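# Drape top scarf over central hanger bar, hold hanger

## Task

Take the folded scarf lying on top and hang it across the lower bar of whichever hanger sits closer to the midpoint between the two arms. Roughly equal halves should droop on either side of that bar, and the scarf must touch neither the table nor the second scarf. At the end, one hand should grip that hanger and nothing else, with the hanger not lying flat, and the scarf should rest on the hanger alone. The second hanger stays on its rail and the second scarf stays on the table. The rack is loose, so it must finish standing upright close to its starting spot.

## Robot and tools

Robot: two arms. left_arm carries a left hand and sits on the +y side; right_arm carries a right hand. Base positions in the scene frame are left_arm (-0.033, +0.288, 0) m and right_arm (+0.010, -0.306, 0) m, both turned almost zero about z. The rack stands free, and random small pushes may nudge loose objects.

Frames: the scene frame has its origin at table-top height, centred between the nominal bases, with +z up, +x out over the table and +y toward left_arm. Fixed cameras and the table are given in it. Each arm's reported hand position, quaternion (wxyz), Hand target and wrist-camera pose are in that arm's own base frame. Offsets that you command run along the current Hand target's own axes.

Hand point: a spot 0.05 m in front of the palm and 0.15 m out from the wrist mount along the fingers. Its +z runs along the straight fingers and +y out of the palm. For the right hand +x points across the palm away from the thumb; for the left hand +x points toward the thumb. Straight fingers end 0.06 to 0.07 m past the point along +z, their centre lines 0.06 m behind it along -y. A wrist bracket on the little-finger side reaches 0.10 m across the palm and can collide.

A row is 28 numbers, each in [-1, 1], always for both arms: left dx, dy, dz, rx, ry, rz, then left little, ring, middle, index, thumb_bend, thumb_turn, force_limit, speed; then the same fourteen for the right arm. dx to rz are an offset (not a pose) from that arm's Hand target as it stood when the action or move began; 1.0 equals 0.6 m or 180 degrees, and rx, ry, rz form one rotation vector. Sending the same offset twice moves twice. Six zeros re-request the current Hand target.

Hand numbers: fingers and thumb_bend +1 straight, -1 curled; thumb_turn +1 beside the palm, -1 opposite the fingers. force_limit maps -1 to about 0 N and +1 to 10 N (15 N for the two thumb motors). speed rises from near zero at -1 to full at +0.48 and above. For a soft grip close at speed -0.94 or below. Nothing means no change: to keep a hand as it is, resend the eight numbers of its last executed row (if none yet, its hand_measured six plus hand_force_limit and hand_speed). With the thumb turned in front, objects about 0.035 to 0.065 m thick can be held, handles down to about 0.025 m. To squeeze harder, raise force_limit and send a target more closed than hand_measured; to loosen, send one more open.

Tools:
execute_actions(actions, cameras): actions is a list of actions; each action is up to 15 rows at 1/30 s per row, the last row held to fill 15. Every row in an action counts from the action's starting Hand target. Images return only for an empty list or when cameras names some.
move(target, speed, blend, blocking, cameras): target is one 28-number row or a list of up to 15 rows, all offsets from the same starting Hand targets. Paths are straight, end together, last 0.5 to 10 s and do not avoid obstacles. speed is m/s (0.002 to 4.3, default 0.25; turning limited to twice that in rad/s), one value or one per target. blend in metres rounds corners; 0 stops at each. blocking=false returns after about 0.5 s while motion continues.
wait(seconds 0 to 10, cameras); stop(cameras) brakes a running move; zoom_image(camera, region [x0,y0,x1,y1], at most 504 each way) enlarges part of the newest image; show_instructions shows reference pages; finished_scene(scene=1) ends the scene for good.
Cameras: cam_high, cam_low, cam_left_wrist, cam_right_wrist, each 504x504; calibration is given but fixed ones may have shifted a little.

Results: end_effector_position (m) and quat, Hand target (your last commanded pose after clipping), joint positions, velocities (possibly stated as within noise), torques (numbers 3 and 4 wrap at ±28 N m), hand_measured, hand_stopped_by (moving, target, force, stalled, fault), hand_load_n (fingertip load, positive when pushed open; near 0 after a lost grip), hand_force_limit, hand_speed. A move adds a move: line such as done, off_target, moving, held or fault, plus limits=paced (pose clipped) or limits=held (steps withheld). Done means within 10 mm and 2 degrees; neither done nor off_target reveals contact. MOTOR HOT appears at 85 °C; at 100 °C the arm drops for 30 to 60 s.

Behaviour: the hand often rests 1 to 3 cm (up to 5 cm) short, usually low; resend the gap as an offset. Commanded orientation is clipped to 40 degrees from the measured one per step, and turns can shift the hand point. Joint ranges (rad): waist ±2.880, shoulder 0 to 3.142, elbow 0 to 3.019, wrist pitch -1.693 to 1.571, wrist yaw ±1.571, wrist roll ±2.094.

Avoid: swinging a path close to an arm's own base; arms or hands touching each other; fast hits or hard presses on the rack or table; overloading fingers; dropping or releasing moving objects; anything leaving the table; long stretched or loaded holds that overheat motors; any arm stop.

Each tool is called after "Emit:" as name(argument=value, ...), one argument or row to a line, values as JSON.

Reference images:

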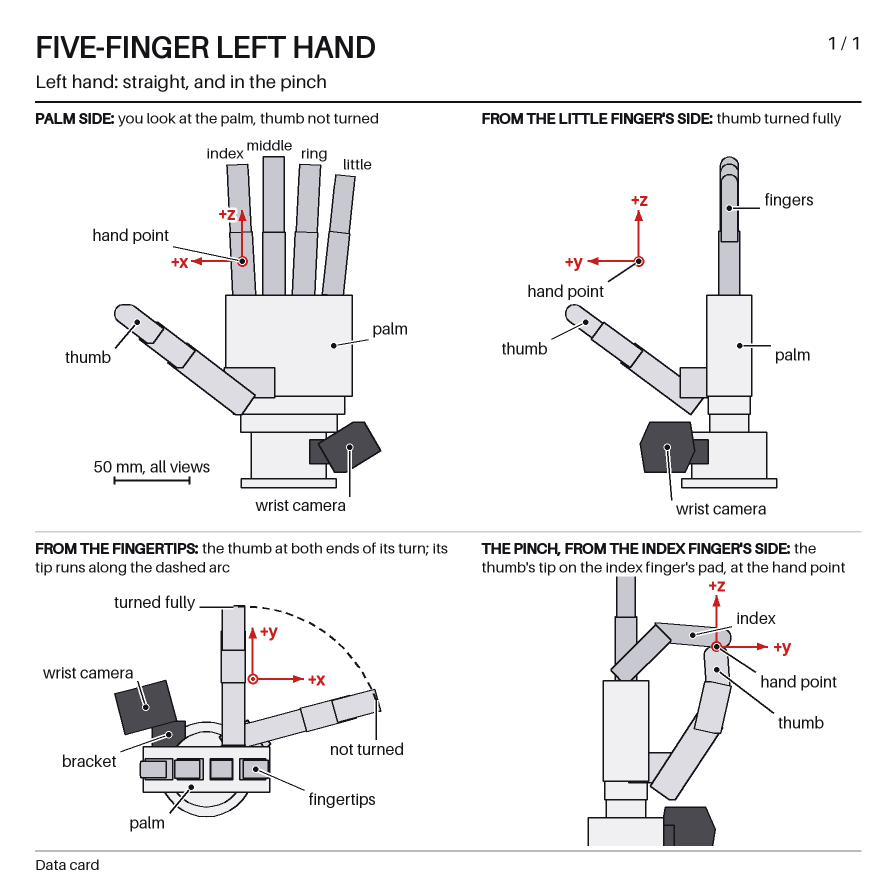

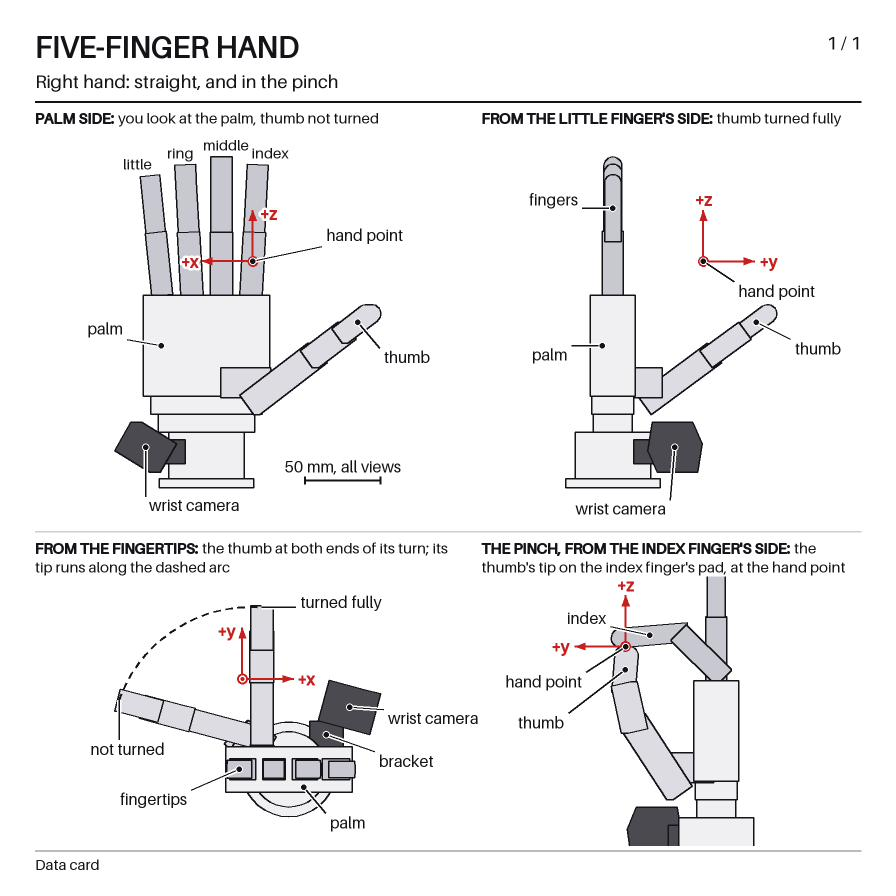

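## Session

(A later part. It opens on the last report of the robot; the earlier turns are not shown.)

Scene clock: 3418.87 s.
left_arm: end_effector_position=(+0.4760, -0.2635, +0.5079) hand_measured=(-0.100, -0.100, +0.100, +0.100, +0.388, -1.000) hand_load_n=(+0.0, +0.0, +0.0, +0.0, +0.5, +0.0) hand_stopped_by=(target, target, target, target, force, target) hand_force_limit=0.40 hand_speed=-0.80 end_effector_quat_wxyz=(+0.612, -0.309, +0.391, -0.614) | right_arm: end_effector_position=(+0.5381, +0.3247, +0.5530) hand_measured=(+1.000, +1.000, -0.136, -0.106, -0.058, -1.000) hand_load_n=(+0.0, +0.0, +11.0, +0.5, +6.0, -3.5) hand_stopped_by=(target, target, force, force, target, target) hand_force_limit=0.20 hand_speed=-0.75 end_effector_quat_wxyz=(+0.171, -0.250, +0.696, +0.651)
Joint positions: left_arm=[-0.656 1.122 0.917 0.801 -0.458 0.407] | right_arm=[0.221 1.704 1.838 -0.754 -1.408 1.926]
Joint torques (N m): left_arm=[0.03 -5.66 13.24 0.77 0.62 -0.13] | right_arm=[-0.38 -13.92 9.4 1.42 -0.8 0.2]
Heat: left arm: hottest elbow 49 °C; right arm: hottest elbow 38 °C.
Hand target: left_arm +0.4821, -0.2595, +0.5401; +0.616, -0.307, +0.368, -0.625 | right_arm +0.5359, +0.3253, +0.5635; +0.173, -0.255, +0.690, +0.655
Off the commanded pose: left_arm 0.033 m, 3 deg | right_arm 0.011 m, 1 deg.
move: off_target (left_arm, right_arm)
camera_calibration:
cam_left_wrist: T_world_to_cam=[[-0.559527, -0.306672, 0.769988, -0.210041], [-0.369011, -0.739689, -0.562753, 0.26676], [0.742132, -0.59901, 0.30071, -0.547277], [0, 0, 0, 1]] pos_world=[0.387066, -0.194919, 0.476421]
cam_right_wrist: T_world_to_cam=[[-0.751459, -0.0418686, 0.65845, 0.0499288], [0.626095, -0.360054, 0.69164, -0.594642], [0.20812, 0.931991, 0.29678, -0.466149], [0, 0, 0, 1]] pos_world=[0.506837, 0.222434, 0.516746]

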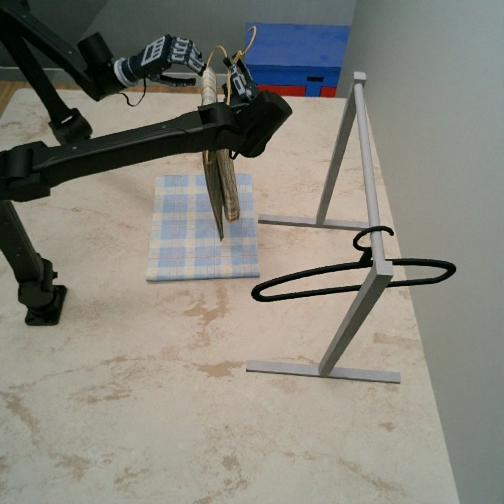

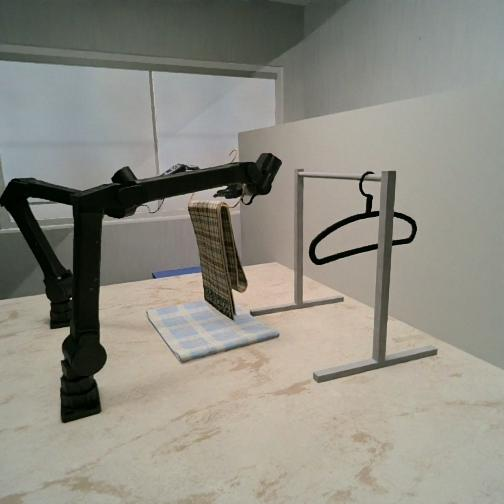

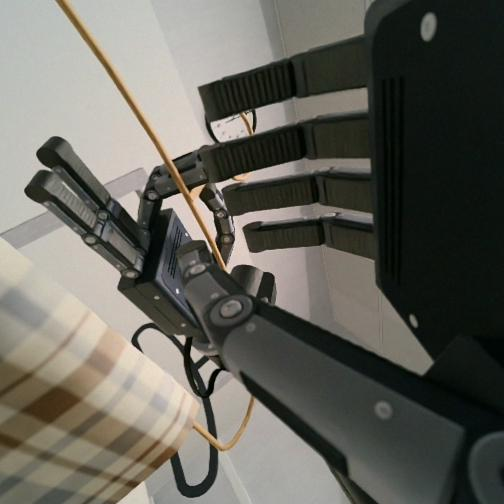

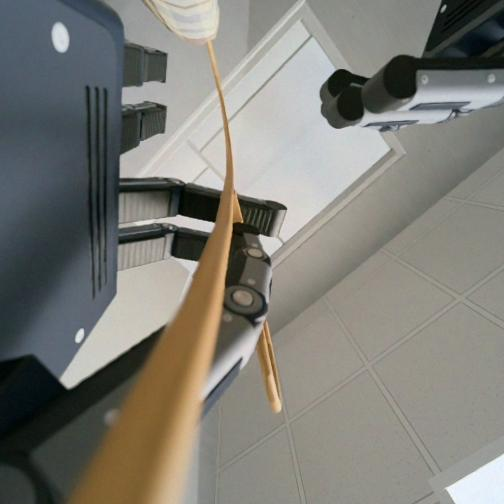

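Emit:
move(
  target=[
    [0,-0.067,0,0,0,0,-0.1,-0.1,0.1,0.1,0.385,-1,0.4,-0.8,0,0,0,0,0,0,1,1,-0.65,-0.65,-0.06,-1,0.2,-0.75],
    [0.015,-0.276,-0.261,0,0,0,-0.1,-0.1,0.1,0.1,0.385,-1,0.4,-0.8,0,0,0,0,0,0,1,1,-0.65,-0.65,-0.06,-1,0.2,-0.75],
  ],
  speed=[0.06, 0.12],
  blend=[0.015, 0],
  cameras=["all"],
)

Scene clock: 3442.73 s.
left_arm: end_effector_position=(+0.2629, -0.2628, +0.5891) hand_measured=(-0.100, -0.100, +0.100, +0.100, +0.388, -1.000) hand_load_n=(+0.0, +0.0, +0.0, +0.0, +0.5, +0.0) hand_stopped_by=(target, target, target, target, force, target) hand_force_limit=0.40 hand_speed=-0.80 end_effector_quat_wxyz=(+0.613, -0.307, +0.373, -0.625) | right_arm: end_effector_position=(+0.5381, +0.3247, +0.5530) hand_measured=(+1.000, +1.000, -0.136, -0.106, -0.058, -1.000) hand_load_n=(+0.0, +0.0, +11.0, +0.5, +6.0, -4.0) hand_stopped_by=(target, target, force, force, target, target) hand_force_limit=0.20 hand_speed=-0.75 end_effector_quat_wxyz=(+0.171, -0.250, +0.696, +0.651)
Joint positions: left_arm=[-1.26 0.797 0.869 0.926 -0.884 0.964] | right_arm=[0.221 1.704 1.838 -0.754 -1.408 1.926]
Joint torques (N m): left_arm=[-1.61 -0.97 8.65 1.28 0.51 0.16] | right_arm=[-0.44 -13.8 9.39 1.31 -0.82 0.23]
Heat: left arm: hottest elbow 48 °C; right arm: hottest elbow 38 °C.
Hand target: left_arm +0.2604, -0.2605, +0.5936; +0.616, -0.307, +0.368, -0.625 | right_arm +0.5359, +0.3253, +0.5635; +0.173, -0.255, +0.690, +0.655
Off the commanded pose: left_arm 0.006 m, 1 deg | right_arm 0.011 m, 1 deg.
move: off_target (right_arm)
camera_calibration:
cam_left_wrist: T_world_to_cam=[[-0.584257, -0.284077, 0.760226, -0.373428], [-0.35377, -0.753906, -0.553599, 0.221139], [0.730404, -0.59239, 0.339977, -0.431503], [0, 0, 0, 1]] pos_world=[0.175225, -0.194983, 0.553013]
cam_right_wrist: T_world_to_cam=[[-0.751459, -0.0418686, 0.65845, 0.0499288], [0.626095, -0.360054, 0.69164, -0.594642], [0.20812, 0.931991, 0.29678, -0.466149], [0, 0, 0, 1]] pos_world=[0.506837, 0.222434, 0.516746]

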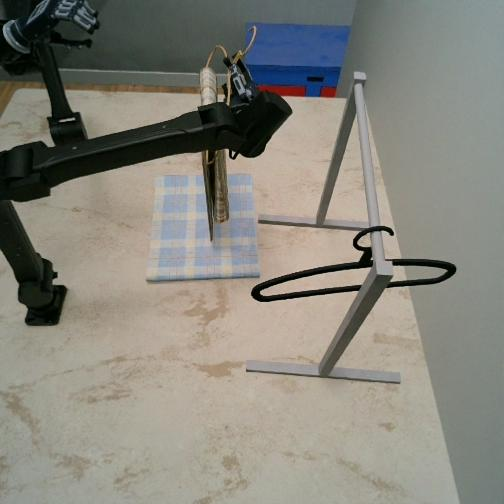

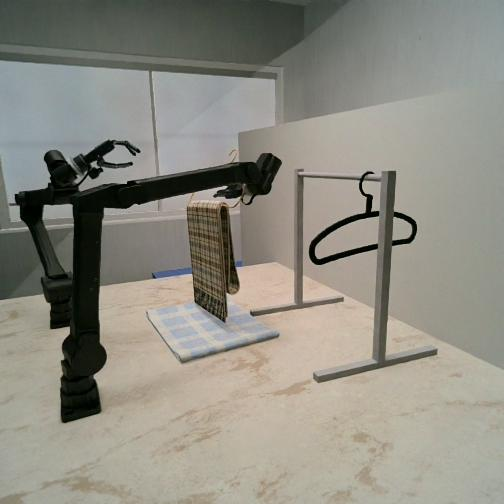

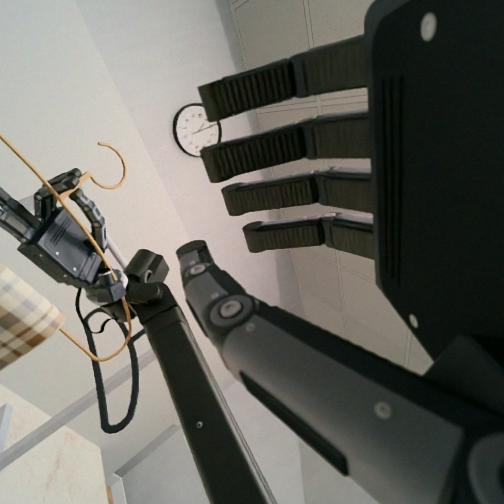

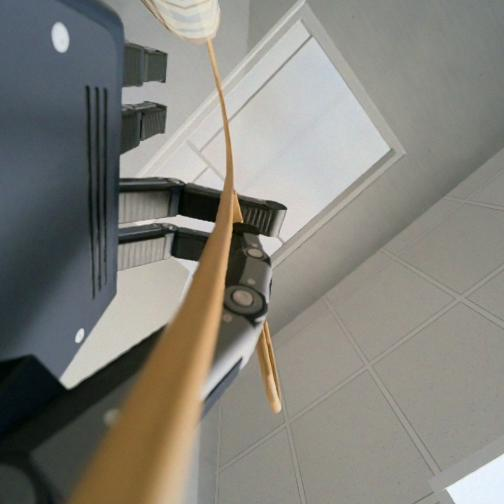

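Emit:
zoom_image(
  camera="cam_low",
  region=[150, 140, 290, 340],
)

Emit:
zoom_image(
  camera="cam_high",
  region=[150, 10, 290, 250],
)

Scaled by 2.520 from the camera's 504x504 image, which has a finer 720x720 frame.

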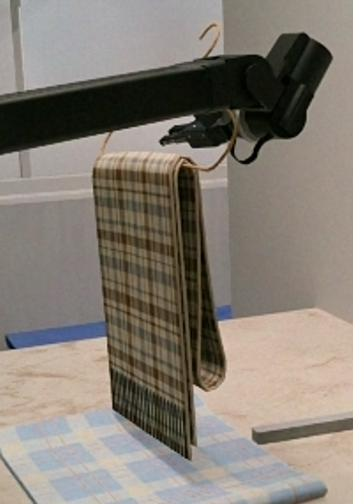

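Scaled by 2.100 from the camera's 504x504 image, which has a finer 720x720 frame.

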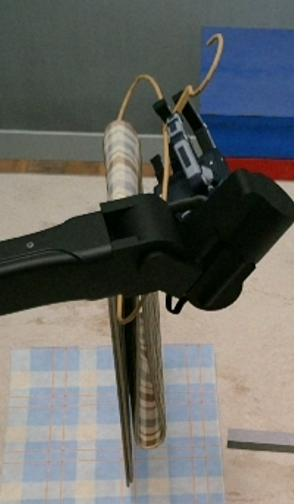

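Emit:
move(
  target=[0,0,0,0,0,0,-0.1,-0.1,0.1,0.1,0.385,-1,0.4,-0.8,-0.0123,0.28,-0.0049,0.0313,-0.003,-0.248,1,1,-0.65,-0.65,-0.06,-1,0.2,-0.75],
  speed=0.07,
  cameras=["all"],
)

Scene clock: 3528.40 s.
left_arm: end_effector_position=(+0.2629, -0.2627, +0.5891) hand_measured=(-0.100, -0.100, +0.100, +0.100, +0.388, -1.000) hand_load_n=(+0.0, +0.0, +0.0, +0.0, +0.0, +0.0) hand_stopped_by=(target, target, target, target, force, target) hand_force_limit=0.40 hand_speed=-0.80 end_effector_quat_wxyz=(+0.614, -0.306, +0.374, -0.624) | right_arm: end_effector_position=(+0.4620, +0.3193, +0.6839) hand_measured=(+1.000, +1.000, -0.136, -0.106, -0.058, -1.000) hand_load_n=(+0.0, +0.0, +10.0, +3.5, +4.5, -1.5) hand_stopped_by=(target, target, force, force, target, target) hand_force_limit=0.20 hand_speed=-0.75 end_effector_quat_wxyz=(+0.412, -0.467, +0.591, +0.513)
Joint positions: left_arm=[-1.26 0.797 0.869 0.926 -0.884 0.966] | right_arm=[0.232 1.709 2.284 -1.096 -1.295 1.293]
Joint torques (N m): left_arm=[-2.2 -1.03 8.68 1.2 0.51 0.18] | right_arm=[0.5 -12.63 11.89 0.54 -0.39 -0.06]
Heat: left arm: hottest elbow 40 °C; right arm: hottest elbow 39 °C.
Hand target: left_arm +0.2604, -0.2605, +0.5936; +0.616, -0.307, +0.368, -0.625 | right_arm +0.4452, +0.3252, +0.7051; +0.424, -0.486, +0.571, +0.508
Off the commanded pose: left_arm 0.006 m, 1 deg | right_arm 0.028 m, 3 deg.
move: off_target (right_arm)
camera_calibration:
cam_left_wrist: T_world_to_cam=[[-0.584074, -0.285518, 0.759827, -0.373569], [-0.353188, -0.753436, -0.55461, 0.221817], [0.730832, -0.592295, 0.33922, -0.431116], [0, 0, 0, 1]] pos_world=[0.175225, -0.194885, 0.553113]
cam_right_wrist: T_world_to_cam=[[-0.999319, -0.0313165, -0.0195354, 0.481164], [-0.0071931, -0.353886, 0.935261, -0.515454], [-0.0362024, 0.934764, 0.35342, -0.410892], [0, 0, 0, 1]] pos_world=[0.462253, 0.216744, 0.636701]

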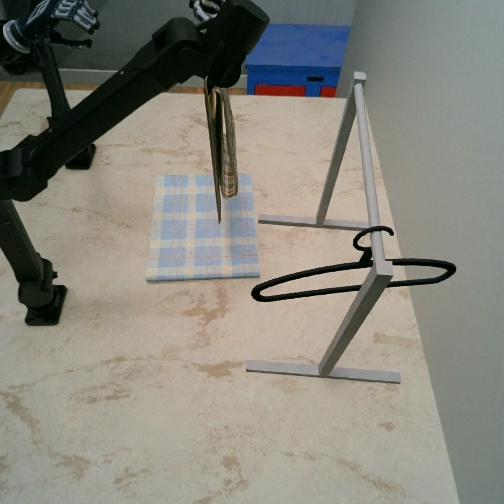

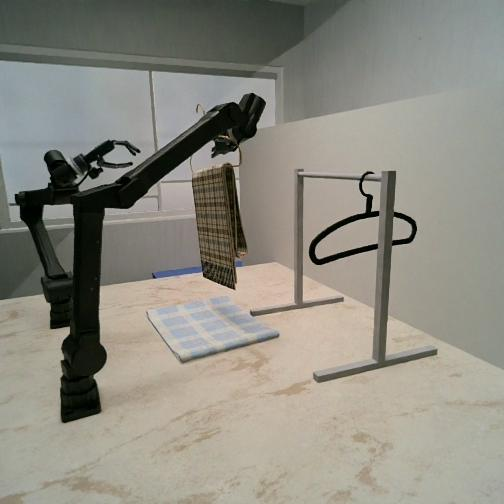

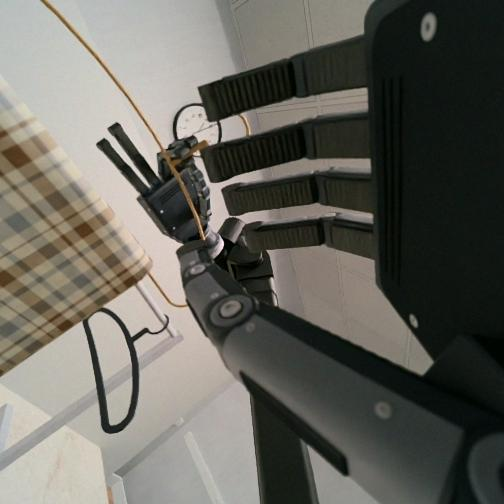

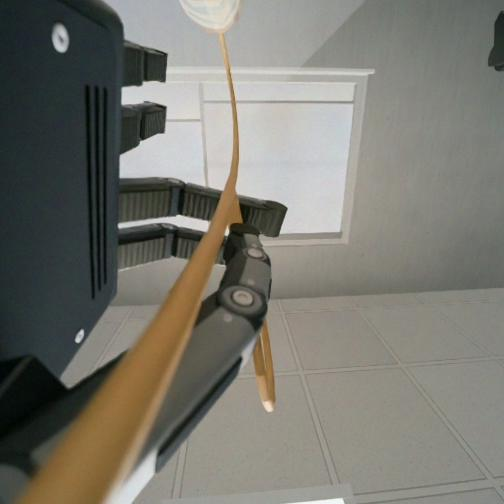

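Emit:
zoom_image(
  camera="cam_low",
  region=[150, 80, 290, 310],
)

Emit:
zoom_image(
  camera="cam_high",
  region=[150, 0, 290, 250],
)

Scaled by 2.191 from the camera's 504x504 image, which has a finer 720x720 frame.

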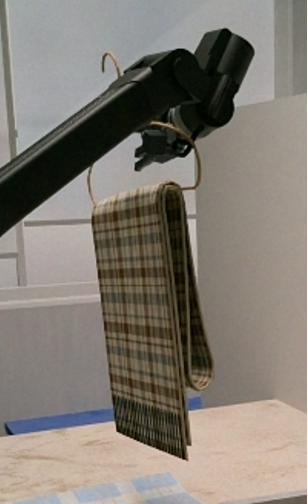

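Scaled by 2.016 from the camera's 504x504 image, which has a finer 720x720 frame.

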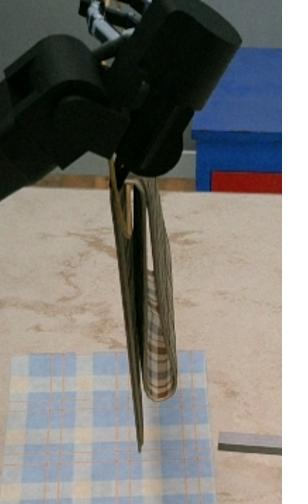

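Emit:
finished_scene(
)

The scene is finished: the task was done.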